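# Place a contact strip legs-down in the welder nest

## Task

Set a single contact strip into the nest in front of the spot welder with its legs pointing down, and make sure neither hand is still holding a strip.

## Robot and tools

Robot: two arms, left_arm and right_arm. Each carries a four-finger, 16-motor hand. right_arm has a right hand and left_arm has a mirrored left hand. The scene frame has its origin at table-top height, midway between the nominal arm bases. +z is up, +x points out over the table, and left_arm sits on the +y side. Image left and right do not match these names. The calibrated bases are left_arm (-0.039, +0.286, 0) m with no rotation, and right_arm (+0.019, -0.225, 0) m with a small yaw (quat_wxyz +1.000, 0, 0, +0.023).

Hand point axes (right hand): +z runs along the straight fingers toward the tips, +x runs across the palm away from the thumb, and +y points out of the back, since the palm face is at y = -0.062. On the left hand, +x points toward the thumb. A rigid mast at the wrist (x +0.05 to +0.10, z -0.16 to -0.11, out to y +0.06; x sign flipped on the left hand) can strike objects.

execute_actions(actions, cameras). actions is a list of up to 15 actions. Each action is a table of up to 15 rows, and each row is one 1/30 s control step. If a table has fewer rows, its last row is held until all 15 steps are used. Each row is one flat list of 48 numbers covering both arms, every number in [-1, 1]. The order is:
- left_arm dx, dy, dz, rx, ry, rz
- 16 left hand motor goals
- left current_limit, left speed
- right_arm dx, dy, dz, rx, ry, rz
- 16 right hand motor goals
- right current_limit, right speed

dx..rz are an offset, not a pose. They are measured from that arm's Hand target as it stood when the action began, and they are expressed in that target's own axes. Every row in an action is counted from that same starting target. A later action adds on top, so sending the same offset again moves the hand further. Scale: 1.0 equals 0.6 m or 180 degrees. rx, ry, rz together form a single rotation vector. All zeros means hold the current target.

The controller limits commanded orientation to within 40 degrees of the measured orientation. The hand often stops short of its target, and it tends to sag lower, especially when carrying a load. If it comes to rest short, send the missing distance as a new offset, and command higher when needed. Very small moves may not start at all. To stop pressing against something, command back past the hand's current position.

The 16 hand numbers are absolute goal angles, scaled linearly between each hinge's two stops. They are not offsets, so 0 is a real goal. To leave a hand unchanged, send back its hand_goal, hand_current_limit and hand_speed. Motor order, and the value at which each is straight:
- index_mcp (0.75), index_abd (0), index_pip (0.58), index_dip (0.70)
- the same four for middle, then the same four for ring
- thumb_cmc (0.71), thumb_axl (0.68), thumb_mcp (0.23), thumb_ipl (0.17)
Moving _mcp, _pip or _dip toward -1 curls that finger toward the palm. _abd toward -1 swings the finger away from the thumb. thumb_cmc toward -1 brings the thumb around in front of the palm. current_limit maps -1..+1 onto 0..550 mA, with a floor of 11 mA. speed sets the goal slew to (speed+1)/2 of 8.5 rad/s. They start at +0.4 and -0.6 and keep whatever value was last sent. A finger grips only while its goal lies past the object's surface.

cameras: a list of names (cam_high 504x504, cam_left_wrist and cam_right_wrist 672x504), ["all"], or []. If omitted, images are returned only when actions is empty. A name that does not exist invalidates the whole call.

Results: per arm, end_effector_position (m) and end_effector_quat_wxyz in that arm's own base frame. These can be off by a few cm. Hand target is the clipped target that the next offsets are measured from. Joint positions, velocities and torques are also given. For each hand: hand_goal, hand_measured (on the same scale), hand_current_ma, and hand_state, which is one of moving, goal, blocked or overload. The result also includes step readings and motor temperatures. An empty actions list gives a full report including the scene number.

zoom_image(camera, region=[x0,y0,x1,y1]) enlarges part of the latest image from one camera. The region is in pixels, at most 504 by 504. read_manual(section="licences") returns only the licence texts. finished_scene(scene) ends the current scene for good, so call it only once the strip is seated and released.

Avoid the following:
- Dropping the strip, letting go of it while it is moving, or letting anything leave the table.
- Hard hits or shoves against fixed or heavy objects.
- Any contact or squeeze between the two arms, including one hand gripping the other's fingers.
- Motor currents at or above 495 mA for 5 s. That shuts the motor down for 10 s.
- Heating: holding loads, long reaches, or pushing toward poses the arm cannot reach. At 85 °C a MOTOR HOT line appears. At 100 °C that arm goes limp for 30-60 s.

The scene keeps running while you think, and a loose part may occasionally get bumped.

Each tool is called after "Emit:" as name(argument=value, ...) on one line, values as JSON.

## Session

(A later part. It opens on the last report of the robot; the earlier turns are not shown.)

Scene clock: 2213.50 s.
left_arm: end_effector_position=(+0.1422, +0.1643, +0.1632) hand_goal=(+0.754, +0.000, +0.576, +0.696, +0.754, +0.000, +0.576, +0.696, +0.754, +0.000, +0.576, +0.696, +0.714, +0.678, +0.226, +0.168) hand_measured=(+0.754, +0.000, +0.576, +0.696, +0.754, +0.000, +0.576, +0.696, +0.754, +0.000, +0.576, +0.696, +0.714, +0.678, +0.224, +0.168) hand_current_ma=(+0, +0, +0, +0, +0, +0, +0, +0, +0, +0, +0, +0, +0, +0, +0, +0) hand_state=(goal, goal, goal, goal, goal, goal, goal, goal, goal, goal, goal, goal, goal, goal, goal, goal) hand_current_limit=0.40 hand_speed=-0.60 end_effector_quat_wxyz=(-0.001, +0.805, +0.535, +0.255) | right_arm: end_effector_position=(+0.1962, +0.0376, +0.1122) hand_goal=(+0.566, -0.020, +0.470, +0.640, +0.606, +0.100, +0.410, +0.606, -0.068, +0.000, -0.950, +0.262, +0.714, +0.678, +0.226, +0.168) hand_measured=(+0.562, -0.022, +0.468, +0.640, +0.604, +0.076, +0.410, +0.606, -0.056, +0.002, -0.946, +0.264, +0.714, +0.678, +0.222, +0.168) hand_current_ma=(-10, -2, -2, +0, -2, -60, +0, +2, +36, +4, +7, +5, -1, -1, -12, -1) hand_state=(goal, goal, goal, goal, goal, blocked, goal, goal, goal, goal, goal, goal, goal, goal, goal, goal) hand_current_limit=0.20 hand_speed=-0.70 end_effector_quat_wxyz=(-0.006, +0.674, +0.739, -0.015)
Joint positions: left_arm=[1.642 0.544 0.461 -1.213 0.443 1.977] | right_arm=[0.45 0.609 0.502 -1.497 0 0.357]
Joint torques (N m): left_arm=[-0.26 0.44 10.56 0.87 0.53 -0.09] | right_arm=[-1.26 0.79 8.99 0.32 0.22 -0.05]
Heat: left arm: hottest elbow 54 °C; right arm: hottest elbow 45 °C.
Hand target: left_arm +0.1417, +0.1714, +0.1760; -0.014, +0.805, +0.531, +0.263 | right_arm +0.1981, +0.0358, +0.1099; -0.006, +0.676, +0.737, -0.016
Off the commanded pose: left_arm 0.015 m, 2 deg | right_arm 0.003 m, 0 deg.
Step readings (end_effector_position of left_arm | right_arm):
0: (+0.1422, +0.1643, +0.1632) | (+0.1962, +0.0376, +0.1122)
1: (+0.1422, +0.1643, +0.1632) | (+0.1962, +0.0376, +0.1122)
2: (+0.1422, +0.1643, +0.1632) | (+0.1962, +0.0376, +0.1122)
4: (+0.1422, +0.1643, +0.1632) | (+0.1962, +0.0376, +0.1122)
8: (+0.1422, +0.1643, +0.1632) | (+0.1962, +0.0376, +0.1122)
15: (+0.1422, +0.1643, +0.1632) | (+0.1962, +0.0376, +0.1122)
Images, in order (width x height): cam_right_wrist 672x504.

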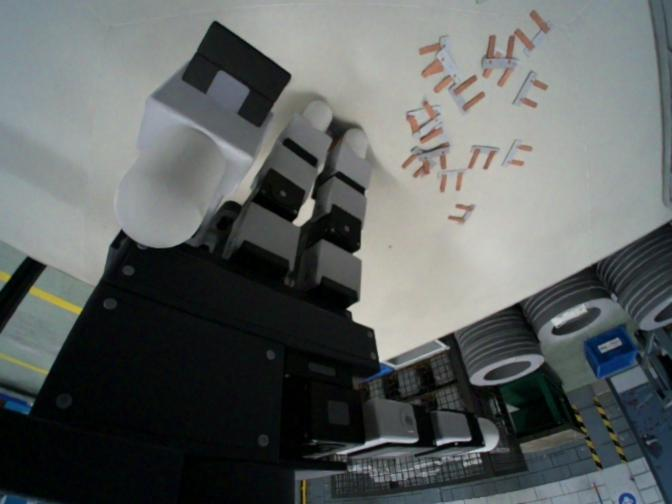

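Emit:
execute_actions(actions=[[[0,0,0,0,0,0,0.754,0,0.576,0.696,0.754,0,0.576,0.696,0.754,0,0.576,0.696,0.714,0.678,0.226,0.168,0.4,-0.6,0,0,0,0,0,0,0.555,-0.06,0.49,0.65,0.595,0.12,0.43,0.615,-0.068,0,-0.95,0.262,0.714,0.678,0.226,0.168,0.2,-0.7]]])

Emit:
execute_actions(actions=[[[0,0,0,0,0,0,0.754,0,0.576,0.696,0.754,0,0.576,0.696,0.754,0,0.576,0.696,0.714,0.678,0.226,0.168,0.4,-0.6,0,0,0,0,0,0,0.555,-0.12,0.49,0.65,0.595,0.18,0.43,0.615,-0.068,0,-0.95,0.262,0.714,0.678,0.226,0.168,0.2,-0.7]]], cameras=["cam_right_wrist"])

Emit:
zoom_image(camera="cam_right_wrist", region=[270, 60, 410, 200])

Scene clock: 2222.03 s.
left_arm: end_effector_position=(+0.1422, +0.1643, +0.1632) hand_goal=(+0.754, +0.000, +0.576, +0.696, +0.754, +0.000, +0.576, +0.696, +0.754, +0.000, +0.576, +0.696, +0.714, +0.678, +0.226, +0.168) hand_measured=(+0.754, +0.000, +0.576, +0.696, +0.754, +0.000, +0.576, +0.696, +0.754, +0.000, +0.576, +0.696, +0.714, +0.678, +0.224, +0.168) hand_current_ma=(+0, +0, +0, +0, +0, +0, +0, +0, +0, +0, +0, +0, +0, +0, +0, +0) hand_state=(goal, goal, goal, goal, goal, goal, goal, goal, goal, goal, goal, goal, goal, goal, goal, goal) hand_current_limit=0.40 hand_speed=-0.60 end_effector_quat_wxyz=(-0.001, +0.805, +0.535, +0.255) | right_arm: end_effector_position=(+0.1966, +0.0368, +0.1124) hand_goal=(+0.556, -0.060, +0.490, +0.650, +0.596, +0.120, +0.430, +0.616, -0.068, +0.000, -0.950, +0.262, +0.714, +0.678, +0.226, +0.168) hand_measured=(+0.556, -0.044, +0.482, +0.644, +0.594, +0.106, +0.422, +0.610, -0.056, +0.002, -0.946, +0.264, +0.714, +0.678, +0.222, +0.168) hand_current_ma=(+0, +40, -20, -16, -2, -31, -21, -15, +36, +4, +7, +5, -1, -1, -12, -1) hand_state=(goal, goal, goal, goal, goal, goal, goal, goal, goal, goal, goal, goal, goal, goal, goal, goal) hand_current_limit=0.20 hand_speed=-0.70 end_effector_quat_wxyz=(-0.004, +0.674, +0.739, -0.016)
Joint positions: left_arm=[1.642 0.544 0.461 -1.213 0.443 1.977] | right_arm=[0.449 0.609 0.502 -1.497 0.005 0.357]
Joint torques (N m): left_arm=[-0.32 0.44 10.56 0.87 0.53 -0.09] | right_arm=[-0.85 0.56 9.22 0.17 0.05 -0.04]
Heat: left arm: hottest elbow 54 °C; right arm: hottest elbow 45 °C.
Hand target: left_arm +0.1417, +0.1714, +0.1760; -0.014, +0.805, +0.531, +0.263 | right_arm +0.1981, +0.0358, +0.1099; -0.006, +0.675, +0.737, -0.016
Off the commanded pose: left_arm 0.015 m, 2 deg | right_arm 0.003 m, 0 deg.
Step readings (end_effector_position of left_arm | right_arm):
0: (+0.1422, +0.1643, +0.1632) | (+0.1962, +0.0376, +0.1122)
1: (+0.1422, +0.1643, +0.1632) | (+0.1962, +0.0376, +0.1122)
2: (+0.1422, +0.1643, +0.1632) | (+0.1963, +0.0374, +0.1122)
4: (+0.1422, +0.1643, +0.1632) | (+0.1965, +0.0369, +0.1124)
8: (+0.1422, +0.1643, +0.1632) | (+0.1966, +0.0368, +0.1124)
15: (+0.1422, +0.1643, +0.1632) | (+0.1966, +0.0368, +0.1124)

Scene clock: 2222.73 s.
left_arm: end_effector_position=(+0.1422, +0.1643, +0.1632) hand_goal=(+0.754, +0.000, +0.576, +0.696, +0.754, +0.000, +0.576, +0.696, +0.754, +0.000, +0.576, +0.696, +0.714, +0.678, +0.226, +0.168) hand_measured=(+0.754, +0.000, +0.576, +0.696, +0.754, +0.000, +0.576, +0.696, +0.754, +0.000, +0.576, +0.696, +0.714, +0.678, +0.224, +0.168) hand_current_ma=(+0, +0, +0, +0, +0, +0, +0, +0, +0, +0, +0, +0, +0, +0, +0, +0) hand_state=(goal, goal, goal, goal, goal, goal, goal, goal, goal, goal, goal, goal, goal, goal, goal, goal) hand_current_limit=0.40 hand_speed=-0.60 end_effector_quat_wxyz=(-0.001, +0.805, +0.535, +0.255) | right_arm: end_effector_position=(+0.1969, +0.0360, +0.1126) hand_goal=(+0.556, -0.120, +0.490, +0.650, +0.596, +0.180, +0.430, +0.616, -0.068, +0.000, -0.950, +0.262, +0.714, +0.678, +0.226, +0.168) hand_measured=(+0.556, -0.060, +0.484, +0.644, +0.594, +0.136, +0.424, +0.612, -0.056, +0.002, -0.946, +0.264, +0.714, +0.678, +0.222, +0.168) hand_current_ma=(+0, +185, -14, -12, -2, -125, -14, -10, +36, +4, +7, +5, -1, -1, -12, -1) hand_state=(goal, blocked, goal, goal, goal, blocked, goal, goal, goal, goal, goal, goal, goal, goal, goal, goal) hand_current_limit=0.20 hand_speed=-0.70 end_effector_quat_wxyz=(-0.002, +0.674, +0.738, -0.017)
Joint positions: left_arm=[1.642 0.544 0.461 -1.213 0.443 1.977] | right_arm=[0.448 0.609 0.502 -1.497 0.008 0.357]
Joint torques (N m): left_arm=[-0.26 0.44 10.56 0.87 0.53 -0.09] | right_arm=[-1.44 1.2 9.11 0.14 -0.04 -0.03]
Heat: left arm: hottest elbow 54 °C; right arm: hottest elbow 45 °C.
Hand target: left_arm +0.1417, +0.1714, +0.1760; -0.014, +0.805, +0.531, +0.263 | right_arm +0.1981, +0.0358, +0.1099; -0.006, +0.676, +0.737, -0.016
Off the commanded pose: left_arm 0.015 m, 2 deg | right_arm 0.003 m, 0 deg.
Step readings (end_effector_position of left_arm | right_arm):
0: (+0.1422, +0.1643, +0.1632) | (+0.1966, +0.0368, +0.1124)
1: (+0.1422, +0.1643, +0.1632) | (+0.1966, +0.0368, +0.1124)
2: (+0.1422, +0.1643, +0.1632) | (+0.1967, +0.0364, +0.1125)
4: (+0.1422, +0.1643, +0.1632) | (+0.1969, +0.0361, +0.1126)
8: (+0.1422, +0.1643, +0.1632) | (+0.1969, +0.0360, +0.1126)
15: (+0.1422, +0.1643, +0.1632) | (+0.1969, +0.0360, +0.1126)
Images, in order (width x height): cam_right_wrist 672x504.

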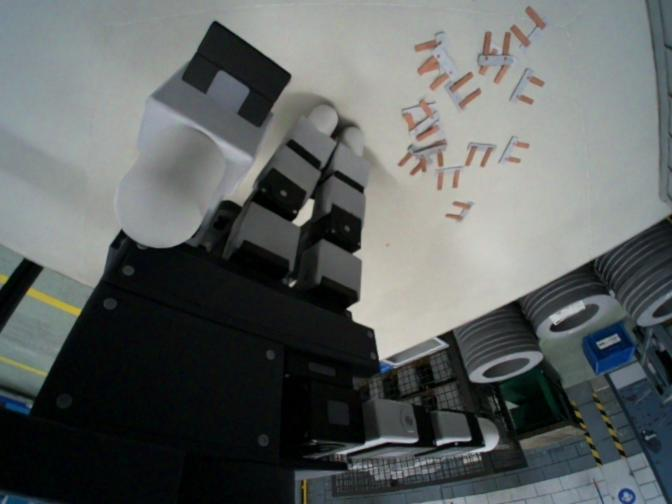

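Scaled by 3.600 from the camera's 672x504 image, which has a finer 960x720 frame.

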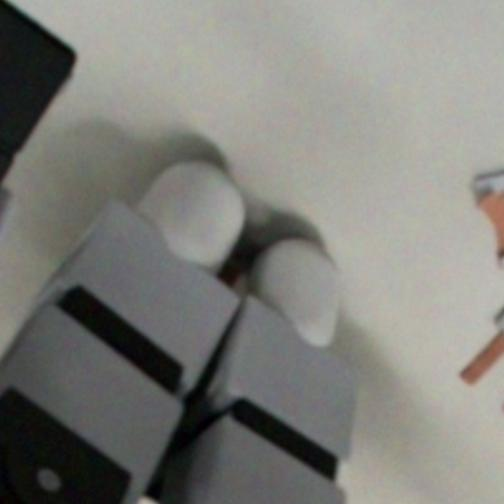

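Emit:
execute_actions(actions=[[[0,0,0,0,0,0,0.754,0,0.576,0.696,0.754,0,0.576,0.696,0.754,0,0.576,0.696,0.714,0.678,0.226,0.168,0.4,-0.6,0,0,-0.05,0,0,0,0.685,0.1,0.314,0.493,0.685,-0.1,0.314,0.493,-0.068,0,-0.95,0.262,0.714,0.678,0.226,0.168,0.2,-0.3]],[[0,0,0,0,0,0,0.754,0,0.576,0.696,0.754,0,0.576,0.696,0.754,0,0.576,0.696,0.714,0.678,0.226,0.168,0.4,-0.6,0,0.075,-0.03,0,0,0,0.754,0.17,0.577,-0.609,0.754,-0.17,0.577,-0.609,-0.068,0,-0.95,0.262,0.714,0.678,0.226,0.168,0.2,-0.3]],[[0,0,0,0,0,0,0.754,0,0.576,0.696,0.754,0,0.576,0.696,0.754,0,0.576,0.696,0.714,0.678,0.226,0.168,0.4,-0.6,0,0,0.05,0,0,0,0.754,0.17,0.577,-0.609,0.754,-0.17,0.577,-0.609,-0.068,0,-0.95,0.262,0.714,0.678,0.226,0.168,0.2,-0.3]]], cameras=["cam_right_wrist"])

Emit:
zoom_image(camera="cam_right_wrist", region=[210, 60, 410, 310])

Scene clock: 2311.20 s.
left_arm: end_effector_position=(+0.1422, +0.1643, +0.1632) hand_goal=(+0.754, +0.000, +0.576, +0.696, +0.754, +0.000, +0.576, +0.696, +0.754, +0.000, +0.576, +0.696, +0.714, +0.678, +0.226, +0.168) hand_measured=(+0.754, +0.000, +0.576, +0.696, +0.754, +0.000, +0.576, +0.696, +0.754, +0.000, +0.576, +0.696, +0.714, +0.678, +0.224, +0.168) hand_current_ma=(+0, +0, +0, +0, +0, +0, +0, +0, +0, +0, +0, +0, +0, +0, +0, +0) hand_state=(goal, goal, goal, goal, goal, goal, goal, goal, goal, goal, goal, goal, goal, goal, goal, goal) hand_current_limit=0.40 hand_speed=-0.60 end_effector_quat_wxyz=(-0.001, +0.805, +0.535, +0.255) | right_arm: end_effector_position=(+0.2417, +0.0416, +0.1296) hand_goal=(+0.754, +0.170, +0.578, -0.608, +0.754, -0.170, +0.578, -0.608, -0.068, +0.000, -0.950, +0.262, +0.714, +0.678, +0.226, +0.168) hand_measured=(+0.752, +0.166, +0.576, -0.604, +0.752, -0.166, +0.576, -0.604, -0.056, +0.002, -0.946, +0.264, +0.714, +0.678, +0.222, +0.168) hand_current_ma=(-5, -7, -4, +7, -5, +9, -6, +8, +36, +4, +7, +5, -1, -1, -12, -1) hand_state=(goal, goal, goal, goal, goal, goal, goal, goal, goal, goal, goal, goal, goal, goal, goal, goal) hand_current_limit=0.20 hand_speed=-0.30 end_effector_quat_wxyz=(-0.004, +0.675, +0.738, -0.017)
Joint positions: left_arm=[1.642 0.544 0.461 -1.213 0.443 1.977] | right_arm=[0.361 0.769 0.602 -1.438 0.007 0.271]
Joint torques (N m): left_arm=[-0.32 0.44 10.56 0.87 0.53 -0.09] | right_arm=[-0.97 -1.2 9.01 0.39 0.07 -0.05]
Heat: left arm: hottest elbow 54 °C; right arm: hottest elbow 46 °C.
Hand target: left_arm +0.1417, +0.1714, +0.1760; -0.014, +0.805, +0.531, +0.263 | right_arm +0.2435, +0.0400, +0.1265; -0.006, +0.676, +0.737, -0.016
Off the commanded pose: left_arm 0.015 m, 2 deg | right_arm 0.004 m, 0 deg.
Step readings (end_effector_position of left_arm | right_arm):
0: (+0.1422, +0.1643, +0.1632) | (+0.1969, +0.0360, +0.1126)
1: (+0.1422, +0.1643, +0.1632) | (+0.1969, +0.0360, +0.1126)
2: (+0.1422, +0.1643, +0.1632) | (+0.1966, +0.0359, +0.1125)
4: (+0.1422, +0.1643, +0.1632) | (+0.1933, +0.0349, +0.1115)
8: (+0.1422, +0.1643, +0.1632) | (+0.1866, +0.0318, +0.1104)
15: (+0.1422, +0.1643, +0.1632) | (+0.1860, +0.0315, +0.1140)
16: (+0.1422, +0.1643, +0.1632) | (+0.1863, +0.0316, +0.1144)
17: (+0.1422, +0.1643, +0.1632) | (+0.1876, +0.0317, +0.1157)
19: (+0.1422, +0.1643, +0.1632) | (+0.1938, +0.0309, +0.1197)
23: (+0.1422, +0.1643, +0.1632) | (+0.2158, +0.0323, +0.1306)
30: (+0.1422, +0.1643, +0.1632) | (+0.2256, +0.0347, +0.1340)
31: (+0.1422, +0.1643, +0.1632) | (+0.2257, +0.0349, +0.1338)
32: (+0.1422, +0.1643, +0.1632) | (+0.2271, +0.0355, +0.1341)
34: (+0.1422, +0.1643, +0.1632) | (+0.2322, +0.0377, +0.1348)
38: (+0.1422, +0.1643, +0.1632) | (+0.2409, +0.0413, +0.1346)
45: (+0.1422, +0.1643, +0.1632) | (+0.2412, +0.0414, +0.1294)
Images, in order (width x height): cam_right_wrist 672x504.

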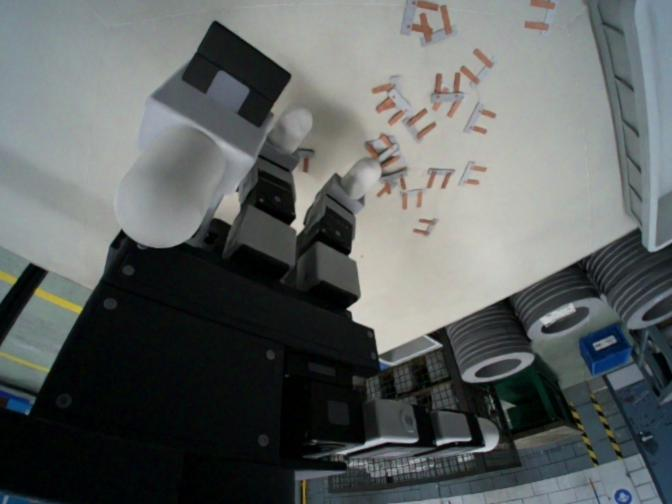

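Scaled by 2.016 from the camera's 672x504 image, which has a finer 960x720 frame.

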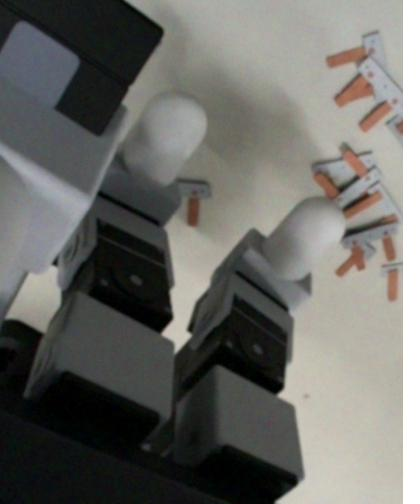

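Emit:
execute_actions(actions=[], cameras=["cam_right_wrist"])

Scene clock: 2339.10 s.
left_arm: end_effector_position=(+0.1422, +0.1643, +0.1632) hand_goal=(+0.754, +0.000, +0.576, +0.696, +0.754, +0.000, +0.576, +0.696, +0.754, +0.000, +0.576, +0.696, +0.714, +0.678, +0.226, +0.168) hand_measured=(+0.754, +0.000, +0.576, +0.696, +0.754, +0.000, +0.576, +0.696, +0.754, +0.000, +0.576, +0.696, +0.714, +0.678, +0.224, +0.168) hand_current_ma=(+0, +0, +0, +0, +0, +0, +0, +0, +0, +0, +0, +0, +0, +0, +0, +0) hand_state=(goal, goal, goal, goal, goal, goal, goal, goal, goal, goal, goal, goal, goal, goal, goal, goal) hand_current_limit=0.40 hand_speed=-0.60 end_effector_quat_wxyz=(-0.001, +0.805, +0.535, +0.255) | right_arm: end_effector_position=(+0.2417, +0.0417, +0.1296) hand_goal=(+0.754, +0.170, +0.578, -0.608, +0.754, -0.170, +0.578, -0.608, -0.068, +0.000, -0.950, +0.262, +0.714, +0.678, +0.226, +0.168) hand_measured=(+0.752, +0.166, +0.576, -0.604, +0.752, -0.166, +0.576, -0.604, -0.056, +0.002, -0.946, +0.264, +0.714, +0.678, +0.222, +0.168) hand_current_ma=(-5, -7, -4, +7, -5, +9, -6, +8, +36, +4, +7, +5, -1, -1, -12, -1) hand_state=(goal, goal, goal, goal, goal, goal, goal, goal, goal, goal, goal, goal, goal, goal, goal, goal) hand_current_limit=0.20 hand_speed=-0.30 end_effector_quat_wxyz=(-0.004, +0.675, +0.738, -0.017)
Joint positions: left_arm=[1.642 0.544 0.461 -1.213 0.443 1.977] | right_arm=[0.361 0.769 0.602 -1.438 0.007 0.271]
Joint velocities: within noise
Joint torques (N m): left_arm=[-0.26 0.44 10.55 0.87 0.53 -0.09] | right_arm=[-0.91 -1.26 8.72 0.39 0.04 -0.03]
Motor temperatures (°C): left_arm=[34 30 54 30 31 33] | right_arm=[32 31 46 34 33 33]
Heat: left arm: hottest elbow 54 °C; right arm: hottest elbow 46 °C.
Hand target: left_arm +0.1417, +0.1714, +0.1760; -0.014, +0.805, +0.531, +0.263 | right_arm +0.2435, +0.0400, +0.1265; -0.006, +0.675, +0.737, -0.016
Off the commanded pose: left_arm 0.015 m, 2 deg | right_arm 0.004 m, 0 deg.
Images, in order (width x height): cam_right_wrist 672x504.

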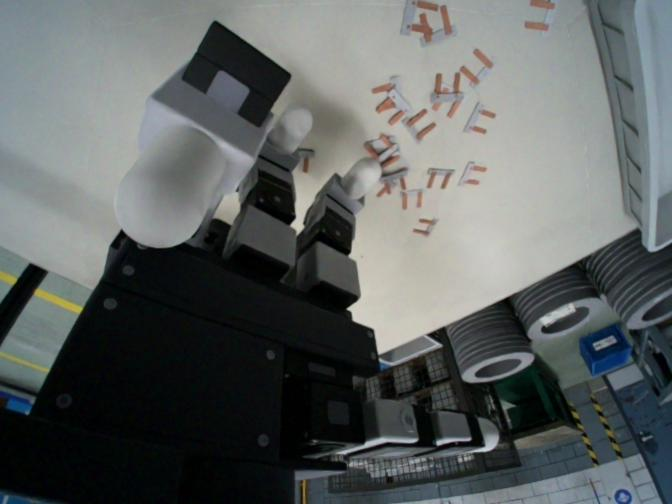

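Emit:
zoom_image(camera="cam_right_wrist", region=[220, 80, 400, 240])

Scaled by 2.800 from the camera's 672x504 image, which has a finer 960x720 frame.

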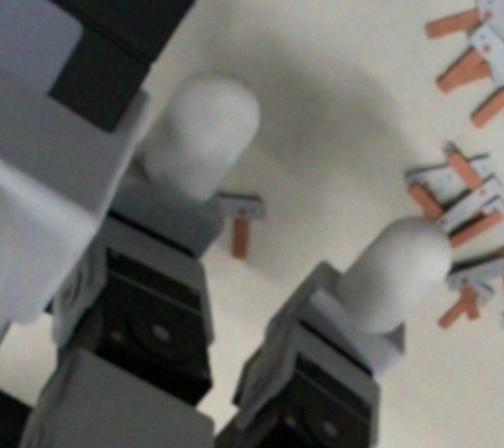

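Emit:
execute_actions(actions=[[[0,0,0,0,0,0,0.754,0,0.576,0.696,0.754,0,0.576,0.696,0.754,0,0.576,0.696,0.714,0.678,0.226,0.168,0.4,-0.6,0.0258,-0.0145,0,0,0,-0.0667,0.754,0.22,0.577,-0.609,0.754,-0.22,0.577,-0.609,-0.068,0,-0.95,0.262,0.714,0.678,0.226,0.168,0.2,-0.3]],[[0,0,0,0,0,0,0.754,0,0.576,0.696,0.754,0,0.576,0.696,0.754,0,0.576,0.696,0.714,0.678,0.226,0.168,0.4,-0.6,0.0283,-0.0088,0,0,0,-0.0667,0.754,0.22,0.577,-0.609,0.754,-0.22,0.577,-0.609,-0.068,0,-0.95,0.262,0.714,0.678,0.226,0.168,0.2,-0.3]],[[0,0,0,0,0,0,0.754,0,0.576,0.696,0.754,0,0.576,0.696,0.754,0,0.576,0.696,0.714,0.678,0.226,0.168,0.4,-0.6,0.0295,-0.0027,0,0,0,-0.0667,0.754,0.22,0.577,-0.609,0.754,-0.22,0.577,-0.609,-0.068,0,-0.95,0.262,0.714,0.678,0.226,0.168,0.2,-0.3]]], cameras=["cam_right_wrist"])

Emit:
zoom_image(camera="cam_right_wrist", region=[220, 80, 400, 240])

Scene clock: 2425.73 s.
left_arm: end_effector_position=(+0.1422, +0.1643, +0.1632) hand_goal=(+0.754, +0.000, +0.576, +0.696, +0.754, +0.000, +0.576, +0.696, +0.754, +0.000, +0.576, +0.696, +0.714, +0.678, +0.226, +0.168) hand_measured=(+0.754, +0.000, +0.576, +0.696, +0.754, +0.000, +0.576, +0.696, +0.754, +0.000, +0.576, +0.696, +0.714, +0.678, +0.224, +0.168) hand_current_ma=(+0, +0, +0, +0, +0, +0, +0, +0, +0, +0, +0, +0, +0, +0, +0, +0) hand_state=(goal, goal, goal, goal, goal, goal, goal, goal, goal, goal, goal, goal, goal, goal, goal, goal) hand_current_limit=0.40 hand_speed=-0.60 end_effector_quat_wxyz=(-0.001, +0.805, +0.535, +0.255) | right_arm: end_effector_position=(+0.2157, +0.0869, +0.1285) hand_goal=(+0.754, +0.220, +0.578, -0.608, +0.754, -0.220, +0.578, -0.608, -0.068, +0.000, -0.950, +0.262, +0.714, +0.678, +0.226, +0.168) hand_measured=(+0.752, +0.216, +0.576, -0.604, +0.752, -0.214, +0.576, -0.604, -0.056, +0.002, -0.946, +0.264, +0.714, +0.678, +0.222, +0.168) hand_current_ma=(-5, -8, -4, +7, -5, +10, -6, +8, +36, +4, +7, +5, -1, -1, -12, -1) hand_state=(goal, goal, goal, goal, goal, goal, goal, goal, goal, goal, goal, goal, goal, goal, goal, goal) hand_current_limit=0.20 hand_speed=-0.30 end_effector_quat_wxyz=(-0.006, +0.414, +0.910, -0.012)
Joint positions: left_arm=[1.642 0.544 0.461 -1.213 0.443 1.977] | right_arm=[0.352 0.687 0.569 -1.479 0.008 -0.365]
Joint torques (N m): left_arm=[-0.26 0.44 10.56 0.87 0.53 -0.09] | right_arm=[-1.38 -2.02 8.99 -0.47 -0.02 -0.11]
Heat: left arm: hottest elbow 54 °C; right arm: hottest elbow 46 °C.
Hand target: left_arm +0.1417, +0.1714, +0.1760; -0.014, +0.805, +0.531, +0.263 | right_arm +0.2134, +0.0841, +0.1266; -0.011, +0.414, +0.910, -0.014
Off the commanded pose: left_arm 0.015 m, 2 deg | right_arm 0.004 m, 1 deg.
Step readings (end_effector_position of left_arm | right_arm):
0: (+0.1422, +0.1643, +0.1632) | (+0.2417, +0.0417, +0.1296)
1: (+0.1422, +0.1643, +0.1632) | (+0.2418, +0.0418, +0.1296)
2: (+0.1422, +0.1643, +0.1632) | (+0.2417, +0.0427, +0.1292)
4: (+0.1422, +0.1643, +0.1632) | (+0.2409, +0.0451, +0.1282)
8: (+0.1422, +0.1643, +0.1632) | (+0.2371, +0.0493, +0.1274)
15: (+0.1422, +0.1643, +0.1632) | (+0.2364, +0.0547, +0.1284)
16: (+0.1422, +0.1643, +0.1632) | (+0.2364, +0.0553, +0.1284)
17: (+0.1422, +0.1643, +0.1632) | (+0.2360, +0.0564, +0.1285)
19: (+0.1422, +0.1643, +0.1632) | (+0.2337, +0.0590, +0.1282)
23: (+0.1422, +0.1643, +0.1632) | (+0.2284, +0.0636, +0.1282)
30: (+0.1422, +0.1643, +0.1632) | (+0.2265, +0.0700, +0.1285)
31: (+0.1422, +0.1643, +0.1632) | (+0.2263, +0.0706, +0.1285)
32: (+0.1422, +0.1643, +0.1632) | (+0.2258, +0.0717, +0.1284)
34: (+0.1422, +0.1643, +0.1632) | (+0.2237, +0.0745, +0.1285)
38: (+0.1422, +0.1643, +0.1632) | (+0.2192, +0.0800, +0.1285)
45: (+0.1422, +0.1643, +0.1632) | (+0.2165, +0.0852, +0.1286)
Images, in order (width x height): cam_right_wrist 672x504.

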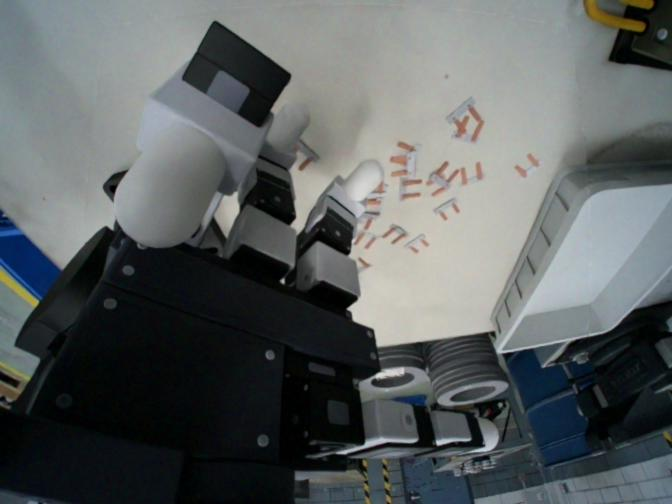

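Scaled by 2.800 from the camera's 672x504 image, which has a finer 960x720 frame.

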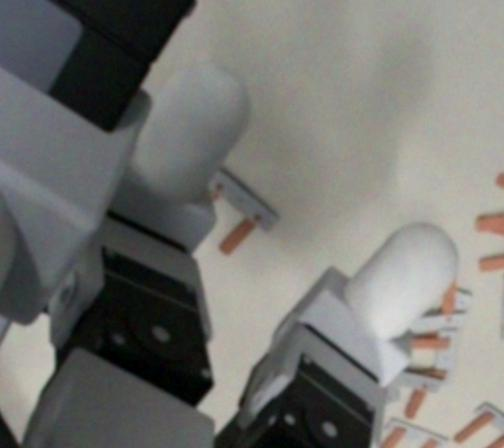

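Emit:
execute_actions(actions=[[[0,0,0,0,0,0,0.754,0,0.576,0.696,0.754,0,0.576,0.696,0.754,0,0.576,0.696,0.714,0.678,0.226,0.168,0.4,-0.6,0.0,0.0,0.0283,0,0,0,0.754,0.22,0.577,-0.609,0.754,-0.22,0.577,-0.609,-0.068,0,-0.95,0.262,0.714,0.678,0.226,0.168,0.2,-0.3]],[[0,0,0,0,0,0,0.754,0,0.576,0.696,0.754,0,0.576,0.696,0.754,0,0.576,0.696,0.714,0.678,0.226,0.168,0.4,-0.6,0.0,0.0,0.0283,0,0,0,0.754,0.22,0.577,-0.609,0.754,-0.22,0.577,-0.609,-0.068,0,-0.95,0.262,0.714,0.678,0.226,0.168,0.2,-0.3]]], cameras=["cam_right_wrist"])

Emit:
zoom_image(camera="cam_right_wrist", region=[220, 80, 400, 240])

Scene clock: 2447.30 s.
left_arm: end_effector_position=(+0.1422, +0.1643, +0.1632) hand_goal=(+0.754, +0.000, +0.576, +0.696, +0.754, +0.000, +0.576, +0.696, +0.754, +0.000, +0.576, +0.696, +0.714, +0.678, +0.226, +0.168) hand_measured=(+0.754, +0.000, +0.576, +0.696, +0.754, +0.000, +0.576, +0.696, +0.754, +0.000, +0.576, +0.696, +0.714, +0.678, +0.224, +0.168) hand_current_ma=(+0, +0, +0, +0, +0, +0, +0, +0, +0, +0, +0, +0, +0, +0, +0, +0) hand_state=(goal, goal, goal, goal, goal, goal, goal, goal, goal, goal, goal, goal, goal, goal, goal, goal) hand_current_limit=0.40 hand_speed=-0.60 end_effector_quat_wxyz=(-0.001, +0.805, +0.535, +0.255) | right_arm: end_effector_position=(+0.2106, +0.0848, +0.0950) hand_goal=(+0.754, +0.220, +0.578, -0.608, +0.754, -0.220, +0.578, -0.608, -0.068, +0.000, -0.950, +0.262, +0.714, +0.678, +0.226, +0.168) hand_measured=(+0.752, +0.216, +0.576, -0.604, +0.752, -0.214, +0.576, -0.604, -0.056, +0.002, -0.946, +0.264, +0.714, +0.678, +0.222, +0.168) hand_current_ma=(-5, -8, -4, +7, -5, +10, -5, +8, +36, +4, +7, +5, -1, -1, -12, -1) hand_state=(goal, goal, goal, goal, goal, goal, goal, goal, goal, goal, goal, goal, goal, goal, goal, goal) hand_current_limit=0.20 hand_speed=-0.30 end_effector_quat_wxyz=(-0.010, +0.413, +0.910, -0.015)
Joint positions: left_arm=[1.642 0.544 0.461 -1.213 0.443 1.977] | right_arm=[0.349 0.696 0.485 -1.395 0.008 -0.37]
Joint torques (N m): left_arm=[-0.32 0.5 10.58 0.87 0.53 -0.09] | right_arm=[-2.2 -0.97 8.98 0.31 -0.05 -0.06]
Heat: left arm: hottest elbow 54 °C; right arm: hottest elbow 45 °C.
Hand target: left_arm +0.1417, +0.1714, +0.1760; -0.014, +0.805, +0.531, +0.263 | right_arm +0.2123, +0.0835, +0.0926; -0.011, +0.414, +0.910, -0.014
Off the commanded pose: left_arm 0.015 m, 2 deg | right_arm 0.003 m, 0 deg.
Step readings (end_effector_position of left_arm | right_arm):
0: (+0.1422, +0.1643, +0.1632) | (+0.2156, +0.0869, +0.1285)
1: (+0.1422, +0.1643, +0.1632) | (+0.2156, +0.0869, +0.1285)
2: (+0.1422, +0.1643, +0.1632) | (+0.2151, +0.0867, +0.1275)
4: (+0.1422, +0.1643, +0.1632) | (+0.2138, +0.0862, +0.1232)
8: (+0.1422, +0.1643, +0.1632) | (+0.2097, +0.0846, +0.1130)
15: (+0.1422, +0.1643, +0.1632) | (+0.2106, +0.0849, +0.1112)
16: (+0.1422, +0.1643, +0.1632) | (+0.2108, +0.0849, +0.1113)
17: (+0.1422, +0.1643, +0.1632) | (+0.2111, +0.0850, +0.1106)
19: (+0.1422, +0.1643, +0.1632) | (+0.2120, +0.0854, +0.1072)
23: (+0.1422, +0.1643, +0.1632) | (+0.2094, +0.0844, +0.0976)
30: (+0.1422, +0.1643, +0.1632) | (+0.2103, +0.0847, +0.0949)
Images, in order (width x height): cam_right_wrist 672x504.

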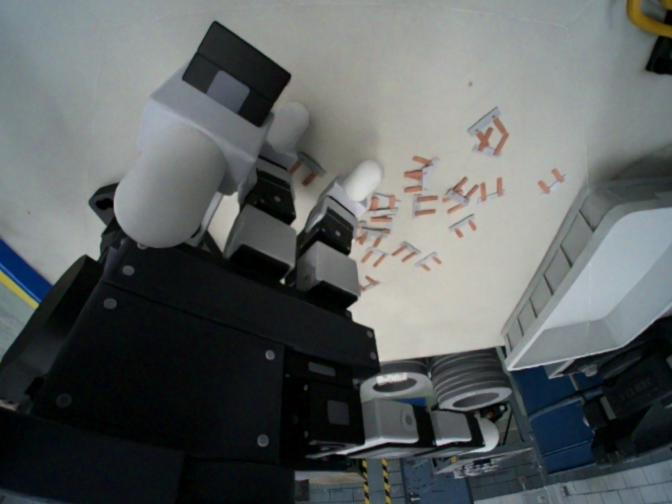

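Scaled by 2.800 from the camera's 672x504 image, which has a finer 960x720 frame.

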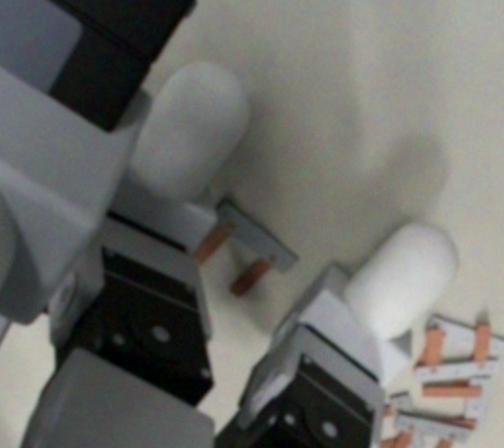

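Emit:
execute_actions(actions=[[[0,0,0,0,0,0,0.754,0,0.576,0.696,0.754,0,0.576,0.696,0.754,0,0.576,0.696,0.714,0.678,0.226,0.168,0.4,-0.6,0.0,0.0083,0.0200,0,0,0,0.754,0.22,0.577,-0.609,0.754,-0.22,0.577,-0.609,-0.068,0,-0.95,0.262,0.714,0.678,0.226,0.168,0.2,-0.3]]], cameras=["cam_right_wrist"])

Emit:
zoom_image(camera="cam_right_wrist", region=[220, 80, 400, 240])

Scene clock: 2466.37 s.
left_arm: end_effector_position=(+0.1422, +0.1643, +0.1632) hand_goal=(+0.754, +0.000, +0.576, +0.696, +0.754, +0.000, +0.576, +0.696, +0.754, +0.000, +0.576, +0.696, +0.714, +0.678, +0.226, +0.168) hand_measured=(+0.754, +0.000, +0.576, +0.696, +0.754, +0.000, +0.576, +0.696, +0.754, +0.000, +0.576, +0.696, +0.714, +0.678, +0.224, +0.168) hand_current_ma=(+0, +0, +0, +0, +0, +0, +0, +0, +0, +0, +0, +0, +0, +0, +0, +0) hand_state=(goal, goal, goal, goal, goal, goal, goal, goal, goal, goal, goal, goal, goal, goal, goal, goal) hand_current_limit=0.40 hand_speed=-0.60 end_effector_quat_wxyz=(-0.001, +0.805, +0.535, +0.255) | right_arm: end_effector_position=(+0.2148, +0.0864, +0.0832) hand_goal=(+0.754, +0.220, +0.578, -0.608, +0.754, -0.220, +0.578, -0.608, -0.068, +0.000, -0.950, +0.262, +0.714, +0.678, +0.226, +0.168) hand_measured=(+0.752, +0.216, +0.576, -0.606, +0.752, -0.214, +0.576, -0.604, -0.056, +0.002, -0.946, +0.264, +0.714, +0.678, +0.222, +0.168) hand_current_ma=(-5, -8, -4, +2, -5, +10, -5, +8, +36, +4, +7, +5, -1, -1, -12, -1) hand_state=(goal, goal, goal, goal, goal, goal, goal, goal, goal, goal, goal, goal, goal, goal, goal, goal) hand_current_limit=0.20 hand_speed=-0.30 end_effector_quat_wxyz=(-0.010, +0.413, +0.910, -0.015)
Joint positions: left_arm=[1.642 0.544 0.461 -1.213 0.443 1.977] | right_arm=[0.349 0.726 0.464 -1.343 0.007 -0.37]
Joint torques (N m): left_arm=[-0.26 0.44 10.56 0.87 0.53 -0.09] | right_arm=[-0.79 -1.08 8.7 0.24 -0.05 0.06]
Heat: left arm: hottest elbow 54 °C; right arm: hottest elbow 45 °C.
Hand target: left_arm +0.1417, +0.1714, +0.1760; -0.014, +0.805, +0.531, +0.263 | right_arm +0.2157, +0.0866, +0.0805; -0.011, +0.415, +0.910, -0.014
Off the commanded pose: left_arm 0.015 m, 2 deg | right_arm 0.003 m, 0 deg.
Step readings (end_effector_position of left_arm | right_arm):
0: (+0.1422, +0.1643, +0.1632) | (+0.2106, +0.0848, +0.0950)
1: (+0.1422, +0.1643, +0.1632) | (+0.2107, +0.0848, +0.0951)
2: (+0.1422, +0.1643, +0.1632) | (+0.2111, +0.0850, +0.0945)
4: (+0.1422, +0.1643, +0.1632) | (+0.2130, +0.0857, +0.0923)
8: (+0.1422, +0.1643, +0.1632) | (+0.2136, +0.0859, +0.0857)
15: (+0.1422, +0.1643, +0.1632) | (+0.2145, +0.0863, +0.0831)
Images, in order (width x height): cam_right_wrist 672x504.

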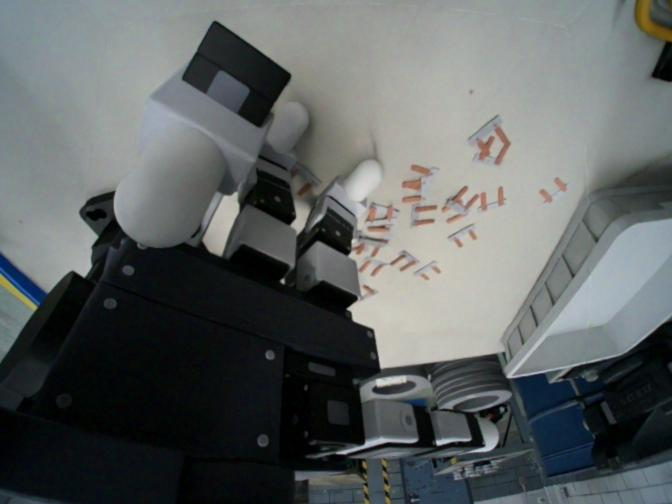

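Scaled by 2.800 from the camera's 672x504 image, which has a finer 960x720 frame.

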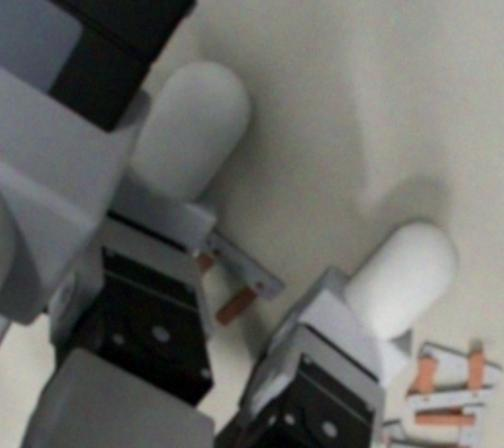

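Emit:
execute_actions(actions=[[[0,0,0,0,0,0,0.754,0,0.576,0.696,0.754,0,0.576,0.696,0.754,0,0.576,0.696,0.714,0.678,0.226,0.168,0.4,-0.6,0.0,0.0,0.0050,0,0,0,0.754,0.19,0.577,-0.609,0.754,-0.19,0.577,-0.609,-0.068,0,-0.95,0.262,0.714,0.678,0.226,0.168,0.2,-0.3]]], cameras=["cam_right_wrist"])

Emit:
zoom_image(camera="cam_right_wrist", region=[250, 110, 370, 230])

Scene clock: 2476.83 s.
left_arm: end_effector_position=(+0.1422, +0.1643, +0.1632) hand_goal=(+0.754, +0.000, +0.576, +0.696, +0.754, +0.000, +0.576, +0.696, +0.754, +0.000, +0.576, +0.696, +0.714, +0.678, +0.226, +0.168) hand_measured=(+0.754, +0.000, +0.576, +0.696, +0.754, +0.000, +0.576, +0.696, +0.754, +0.000, +0.576, +0.696, +0.714, +0.678, +0.224, +0.168) hand_current_ma=(+0, +0, +0, +0, +0, +0, +0, +0, +0, +0, +0, +0, +0, +0, +0, +0) hand_state=(goal, goal, goal, goal, goal, goal, goal, goal, goal, goal, goal, goal, goal, goal, goal, goal) hand_current_limit=0.40 hand_speed=-0.60 end_effector_quat_wxyz=(-0.001, +0.805, +0.535, +0.255) | right_arm: end_effector_position=(+0.2159, +0.0868, +0.0830) hand_goal=(+0.754, +0.190, +0.578, -0.608, +0.754, -0.190, +0.578, -0.608, -0.068, +0.000, -0.950, +0.262, +0.714, +0.678, +0.226, +0.168) hand_measured=(+0.752, +0.190, +0.576, -0.608, +0.752, -0.192, +0.576, -0.606, -0.056, +0.002, -0.946, +0.264, +0.714, +0.678, +0.222, +0.168) hand_current_ma=(-4, +1, -4, +0, -5, -4, -5, +3, +36, +4, +7, +5, -1, -1, -12, -1) hand_state=(goal, goal, goal, goal, goal, goal, goal, goal, goal, goal, goal, goal, goal, goal, goal, goal) hand_current_limit=0.20 hand_speed=-0.30 end_effector_quat_wxyz=(-0.008, +0.413, +0.910, -0.013)
Joint positions: left_arm=[1.642 0.544 0.461 -1.213 0.443 1.977] | right_arm=[0.349 0.727 0.463 -1.337 0.007 -0.37]
Joint torques (N m): left_arm=[-0.32 0.44 10.56 0.87 0.53 -0.09] | right_arm=[-0.79 -0.15 8.16 0.4 -0.08 0.04]
Heat: left arm: hottest elbow 54 °C; right arm: hottest elbow 46 °C.
Hand target: left_arm +0.1417, +0.1714, +0.1760; -0.014, +0.805, +0.531, +0.263 | right_arm +0.2157, +0.0865, +0.0776; -0.010, +0.415, +0.910, -0.014
Off the commanded pose: left_arm 0.015 m, 2 deg | right_arm 0.005 m, 0 deg.
Step readings (end_effector_position of left_arm | right_arm):
0: (+0.1422, +0.1643, +0.1632) | (+0.2149, +0.0864, +0.0832)
1: (+0.1422, +0.1643, +0.1632) | (+0.2149, +0.0864, +0.0832)
2: (+0.1422, +0.1643, +0.1632) | (+0.2151, +0.0865, +0.0833)
4: (+0.1422, +0.1643, +0.1632) | (+0.2155, +0.0866, +0.0831)
8: (+0.1422, +0.1643, +0.1632) | (+0.2159, +0.0868, +0.0830)
15: (+0.1422, +0.1643, +0.1632) | (+0.2159, +0.0868, +0.0830)
Images, in order (width x height): cam_right_wrist 672x504.

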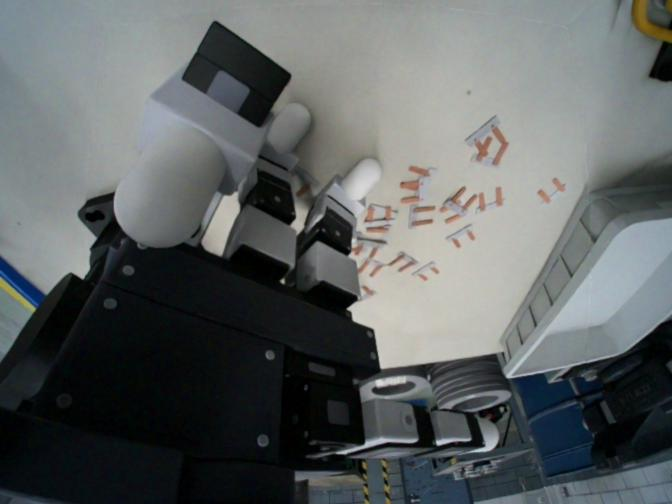

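Scaled by 4.200 from the camera's 672x504 image, which has a finer 960x720 frame.

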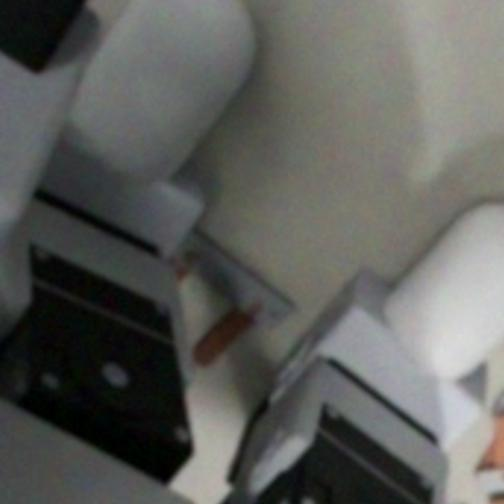

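Emit:
execute_actions(actions=[[[0,0,0,0,0,0,0.754,0,0.576,0.696,0.754,0,0.576,0.696,0.754,0,0.576,0.696,0.714,0.678,0.226,0.168,0.4,-0.6,0.0,0.0,0.0,0,0,0,0.754,0.15,0.577,-0.609,0.754,-0.15,0.577,-0.609,-0.068,0,-0.95,0.262,0.714,0.678,0.226,0.168,0.2,-0.7]],[[0,0,0,0,0,0,0.754,0,0.576,0.696,0.754,0,0.576,0.696,0.754,0,0.576,0.696,0.714,0.678,0.226,0.168,0.4,-0.6,0.0,0.0,0.0,0,0,0,0.754,0.12,0.577,-0.609,0.754,-0.12,0.577,-0.609,-0.068,0,-0.95,0.262,0.714,0.678,0.226,0.168,0.2,-0.7]]], cameras=["cam_right_wrist"])

Emit:
zoom_image(camera="cam_right_wrist", region=[250, 110, 370, 230])

Scene clock: 2485.73 s.
left_arm: end_effector_position=(+0.1422, +0.1643, +0.1632) hand_goal=(+0.754, +0.000, +0.576, +0.696, +0.754, +0.000, +0.576, +0.696, +0.754, +0.000, +0.576, +0.696, +0.714, +0.678, +0.226, +0.168) hand_measured=(+0.754, +0.000, +0.576, +0.696, +0.754, +0.000, +0.576, +0.696, +0.754, +0.000, +0.576, +0.696, +0.714, +0.678, +0.224, +0.168) hand_current_ma=(+0, +0, +0, +0, +0, +0, +0, +0, +0, +0, +0, +0, +0, +0, +0, +0) hand_state=(goal, goal, goal, goal, goal, goal, goal, goal, goal, goal, goal, goal, goal, goal, goal, goal) hand_current_limit=0.40 hand_speed=-0.60 end_effector_quat_wxyz=(-0.001, +0.805, +0.535, +0.255) | right_arm: end_effector_position=(+0.2165, +0.0871, +0.0827) hand_goal=(+0.754, +0.120, +0.578, -0.608, +0.754, -0.120, +0.578, -0.608, -0.068, +0.000, -0.950, +0.262, +0.714, +0.678, +0.226, +0.168) hand_measured=(+0.752, +0.124, +0.576, -0.608, +0.752, -0.124, +0.576, -0.606, -0.056, +0.002, -0.946, +0.264, +0.714, +0.678, +0.222, +0.168) hand_current_ma=(-4, +6, -4, +0, -5, -8, -5, +2, +36, +4, +7, +5, -1, -1, -12, -1) hand_state=(goal, goal, goal, goal, goal, goal, goal, goal, goal, goal, goal, goal, goal, goal, goal, goal) hand_current_limit=0.20 hand_speed=-0.70 end_effector_quat_wxyz=(-0.008, +0.413, +0.910, -0.012)
Joint positions: left_arm=[1.642 0.544 0.461 -1.213 0.443 1.977] | right_arm=[0.349 0.728 0.461 -1.332 0.007 -0.37]
Joint torques (N m): left_arm=[-0.26 0.44 10.56 0.87 0.53 -0.09] | right_arm=[-0.38 -0.44 8.29 0.34 -0.08 0.06]
Heat: left arm: hottest elbow 54 °C; right arm: hottest elbow 45 °C.
Hand target: left_arm +0.1417, +0.1714, +0.1760; -0.014, +0.805, +0.531, +0.263 | right_arm +0.2156, +0.0865, +0.0775; -0.011, +0.415, +0.910, -0.014
Off the commanded pose: left_arm 0.015 m, 2 deg | right_arm 0.005 m, 0 deg.
Step readings (end_effector_position of left_arm | right_arm):
0: (+0.1422, +0.1643, +0.1632) | (+0.2159, +0.0868, +0.0830)
1: (+0.1422, +0.1643, +0.1632) | (+0.2159, +0.0868, +0.0830)
2: (+0.1422, +0.1643, +0.1632) | (+0.2160, +0.0868, +0.0830)
4: (+0.1422, +0.1643, +0.1632) | (+0.2166, +0.0870, +0.0831)
8: (+0.1422, +0.1643, +0.1632) | (+0.2166, +0.0870, +0.0831)
15: (+0.1422, +0.1643, +0.1632) | (+0.2166, +0.0870, +0.0831)
16: (+0.1422, +0.1643, +0.1632) | (+0.2166, +0.0870, +0.0831)
17: (+0.1422, +0.1643, +0.1632) | (+0.2166, +0.0870, +0.0831)
19: (+0.1422, +0.1643, +0.1632) | (+0.2164, +0.0870, +0.0826)
23: (+0.1422, +0.1643, +0.1632) | (+0.2165, +0.0871, +0.0827)
30: (+0.1422, +0.1643, +0.1632) | (+0.2165, +0.0871, +0.0827)
Images, in order (width x height): cam_right_wrist 672x504.

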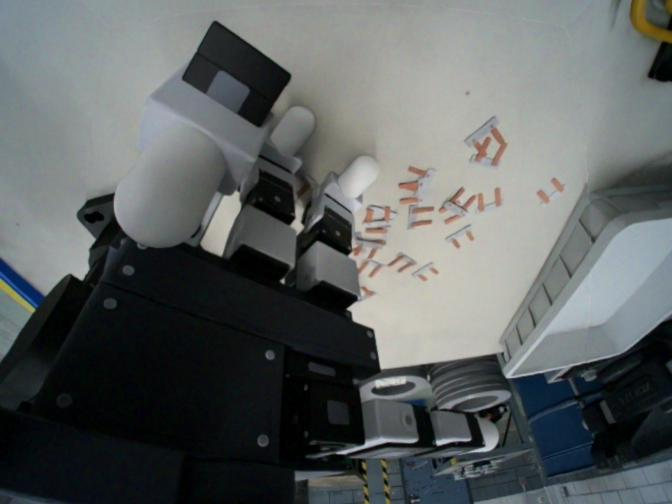

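Scaled by 4.200 from the camera's 672x504 image, which has a finer 960x720 frame.

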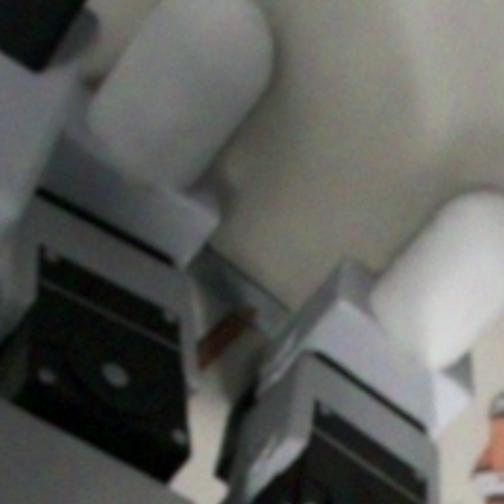

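Emit:
execute_actions(actions=[[[0,0,0,0,0,0,0.754,0,0.576,0.696,0.754,0,0.576,0.696,0.754,0,0.576,0.696,0.714,0.678,0.226,0.168,0.4,-0.6,0.0,0.0,0.0,0,0,0,0.754,0.09,0.577,-0.609,0.754,-0.09,0.577,-0.609,-0.068,0,-0.95,0.262,0.714,0.678,0.226,0.168,0.2,-0.7]]], cameras=["cam_right_wrist"])

Emit:
zoom_image(camera="cam_right_wrist", region=[250, 110, 370, 230])

Scene clock: 2491.37 s.
left_arm: end_effector_position=(+0.1422, +0.1643, +0.1632) hand_goal=(+0.754, +0.000, +0.576, +0.696, +0.754, +0.000, +0.576, +0.696, +0.754, +0.000, +0.576, +0.696, +0.714, +0.678, +0.226, +0.168) hand_measured=(+0.754, +0.000, +0.576, +0.696, +0.754, +0.000, +0.576, +0.696, +0.754, +0.000, +0.576, +0.696, +0.714, +0.678, +0.224, +0.168) hand_current_ma=(+0, +0, +0, +0, +0, +0, +0, +0, +0, +0, +0, +0, +0, +0, +0, +0) hand_state=(goal, goal, goal, goal, goal, goal, goal, goal, goal, goal, goal, goal, goal, goal, goal, goal) hand_current_limit=0.40 hand_speed=-0.60 end_effector_quat_wxyz=(-0.001, +0.805, +0.535, +0.255) | right_arm: end_effector_position=(+0.2165, +0.0871, +0.0827) hand_goal=(+0.754, +0.090, +0.578, -0.608, +0.754, -0.090, +0.578, -0.608, -0.068, +0.000, -0.950, +0.262, +0.714, +0.678, +0.226, +0.168) hand_measured=(+0.752, +0.110, +0.576, -0.608, +0.752, -0.112, +0.576, -0.606, -0.056, +0.002, -0.946, +0.264, +0.714, +0.678, +0.222, +0.168) hand_current_ma=(-4, +50, -4, +0, -5, -58, -5, +2, +36, +4, +7, +5, -1, -1, -12, -1) hand_state=(goal, blocked, goal, goal, goal, blocked, goal, goal, goal, goal, goal, goal, goal, goal, goal, goal) hand_current_limit=0.20 hand_speed=-0.70 end_effector_quat_wxyz=(-0.008, +0.413, +0.910, -0.012)
Joint positions: left_arm=[1.642 0.544 0.461 -1.213 0.443 1.977] | right_arm=[0.349 0.728 0.461 -1.332 0.007 -0.37]
Joint torques (N m): left_arm=[-0.26 0.44 10.56 0.87 0.53 -0.09] | right_arm=[-0.26 -0.85 8.28 0.38 -0.06 0.03]
Motor temperatures (°C): left_arm=[34 30 55 30 31 33] | right_arm=[32 31 45 34 33 33]
Heat: left arm: hottest elbow 55 °C; right arm: hottest elbow 45 °C.
Hand target: left_arm +0.1417, +0.1714, +0.1760; -0.014, +0.805, +0.531, +0.263 | right_arm +0.2156, +0.0865, +0.0775; -0.011, +0.415, +0.910, -0.014
Off the commanded pose: left_arm 0.015 m, 2 deg | right_arm 0.005 m, 0 deg.
Step readings (end_effector_position of left_arm | right_arm):
0: (+0.1422, +0.1643, +0.1632) | (+0.2165, +0.0871, +0.0827)
1: (+0.1422, +0.1643, +0.1632) | (+0.2165, +0.0871, +0.0827)
2: (+0.1422, +0.1643, +0.1632) | (+0.2165, +0.0871, +0.0827)
4: (+0.1422, +0.1643, +0.1632) | (+0.2165, +0.0871, +0.0827)
8: (+0.1422, +0.1643, +0.1632) | (+0.2165, +0.0871, +0.0827)
15: (+0.1422, +0.1643, +0.1632) | (+0.2165, +0.0871, +0.0827)
Images, in order (width x height): cam_right_wrist 672x504.

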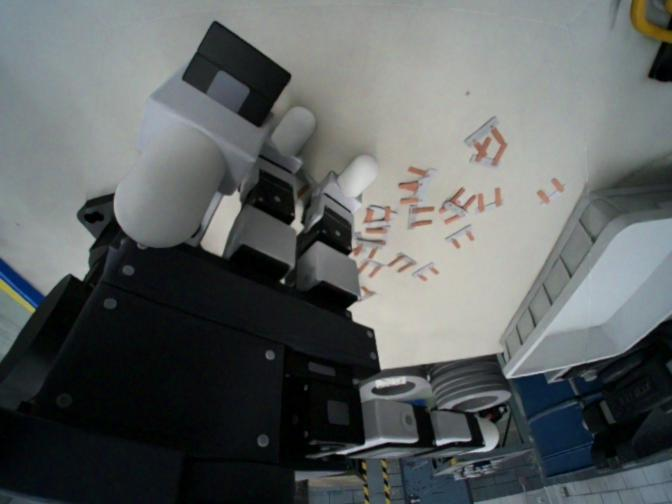

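Scaled by 4.200 from the camera's 672x504 image, which has a finer 960x720 frame.

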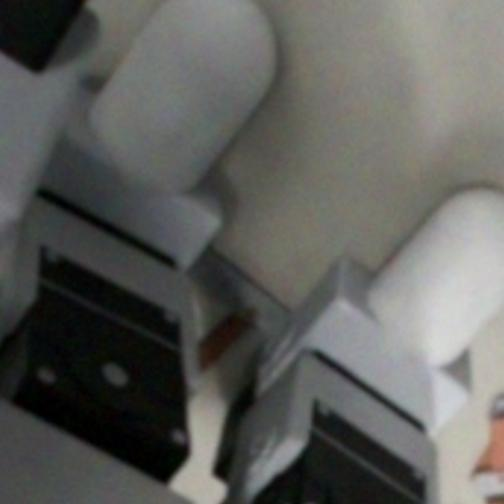

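Emit:
execute_actions(actions=[[[0,0,0,0,0,0,0.754,0,0.576,0.696,0.754,0,0.576,0.696,0.754,0,0.576,0.696,0.714,0.678,0.226,0.168,0.4,-0.6,0.0,0.0,0.0,0,0,0,0.754,0.05,0.577,-0.609,0.754,-0.05,0.577,-0.609,-0.068,0,-0.95,0.262,0.714,0.678,0.226,0.168,0.2,-0.7]]], cameras=["cam_right_wrist"])

Emit:
zoom_image(camera="cam_right_wrist", region=[250, 110, 370, 230])

Scene clock: 2497.20 s.
left_arm: end_effector_position=(+0.1422, +0.1643, +0.1632) hand_goal=(+0.754, +0.000, +0.576, +0.696, +0.754, +0.000, +0.576, +0.696, +0.754, +0.000, +0.576, +0.696, +0.714, +0.678, +0.226, +0.168) hand_measured=(+0.754, +0.000, +0.576, +0.696, +0.754, +0.000, +0.576, +0.696, +0.754, +0.000, +0.576, +0.696, +0.714, +0.678, +0.224, +0.168) hand_current_ma=(+0, +0, +0, +0, +0, +0, +0, +0, +0, +0, +0, +0, +0, +0, +0, +0) hand_state=(goal, goal, goal, goal, goal, goal, goal, goal, goal, goal, goal, goal, goal, goal, goal, goal) hand_current_limit=0.40 hand_speed=-0.60 end_effector_quat_wxyz=(-0.001, +0.805, +0.535, +0.255) | right_arm: end_effector_position=(+0.2165, +0.0871, +0.0827) hand_goal=(+0.754, +0.050, +0.578, -0.608, +0.754, -0.050, +0.578, -0.608, -0.068, +0.000, -0.950, +0.262, +0.714, +0.678, +0.226, +0.168) hand_measured=(+0.752, +0.104, +0.576, -0.608, +0.752, -0.110, +0.576, -0.606, -0.056, +0.002, -0.946, +0.264, +0.714, +0.678, +0.222, +0.168) hand_current_ma=(-4, +163, -4, +0, -5, -187, -5, +2, +36, +4, +7, +5, -1, -1, -12, -1) hand_state=(goal, blocked, goal, goal, goal, blocked, goal, goal, goal, goal, goal, goal, goal, goal, goal, goal) hand_current_limit=0.20 hand_speed=-0.70 end_effector_quat_wxyz=(-0.008, +0.413, +0.910, -0.012)
Joint positions: left_arm=[1.642 0.544 0.461 -1.213 0.443 1.977] | right_arm=[0.349 0.728 0.461 -1.332 0.007 -0.37]
Joint torques (N m): left_arm=[-0.32 0.44 10.56 0.87 0.53 -0.09] | right_arm=[-0.97 -0.5 8.09 0.4 -0.05 0.07]
Motor temperatures (°C): left_arm=[34 30 55 30 31 33] | right_arm=[32 31 45 34 33 33]
Heat: left arm: hottest elbow 55 °C; right arm: hottest elbow 45 °C.
Hand target: left_arm +0.1417, +0.1714, +0.1760; -0.014, +0.805, +0.531, +0.263 | right_arm +0.2156, +0.0865, +0.0775; -0.011, +0.415, +0.910, -0.014
Off the commanded pose: left_arm 0.015 m, 2 deg | right_arm 0.005 m, 0 deg.
Step readings (end_effector_position of left_arm | right_arm):
0: (+0.1422, +0.1643, +0.1632) | (+0.2165, +0.0871, +0.0827)
1: (+0.1422, +0.1643, +0.1632) | (+0.2165, +0.0871, +0.0827)
2: (+0.1422, +0.1643, +0.1632) | (+0.2165, +0.0871, +0.0827)
4: (+0.1422, +0.1643, +0.1632) | (+0.2165, +0.0871, +0.0827)
8: (+0.1422, +0.1643, +0.1632) | (+0.2165, +0.0871, +0.0827)
15: (+0.1422, +0.1643, +0.1632) | (+0.2165, +0.0871, +0.0827)
Images, in order (width x height): cam_right_wrist 672x504.

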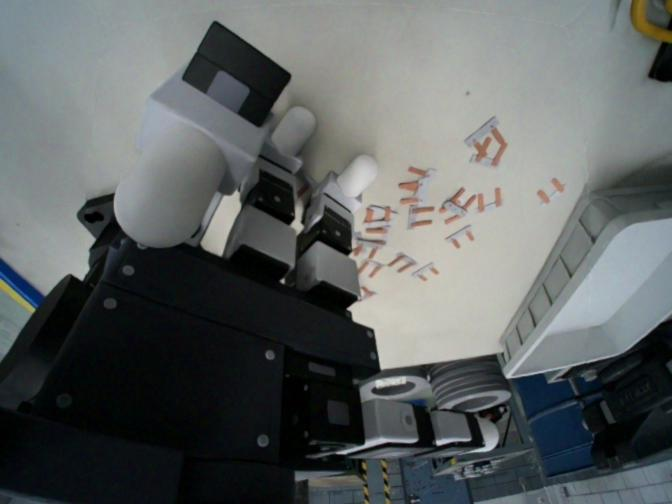

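Scaled by 4.200 from the camera's 672x504 image, which has a finer 960x720 frame.

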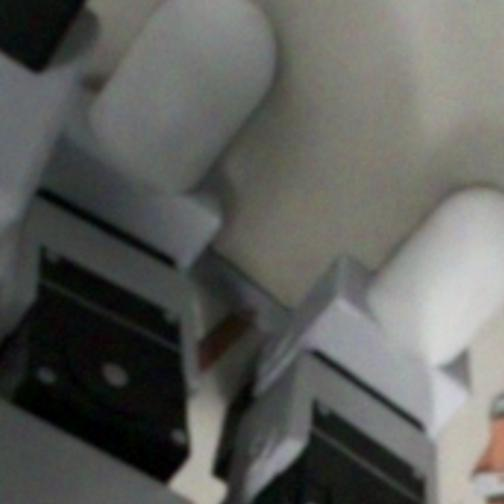

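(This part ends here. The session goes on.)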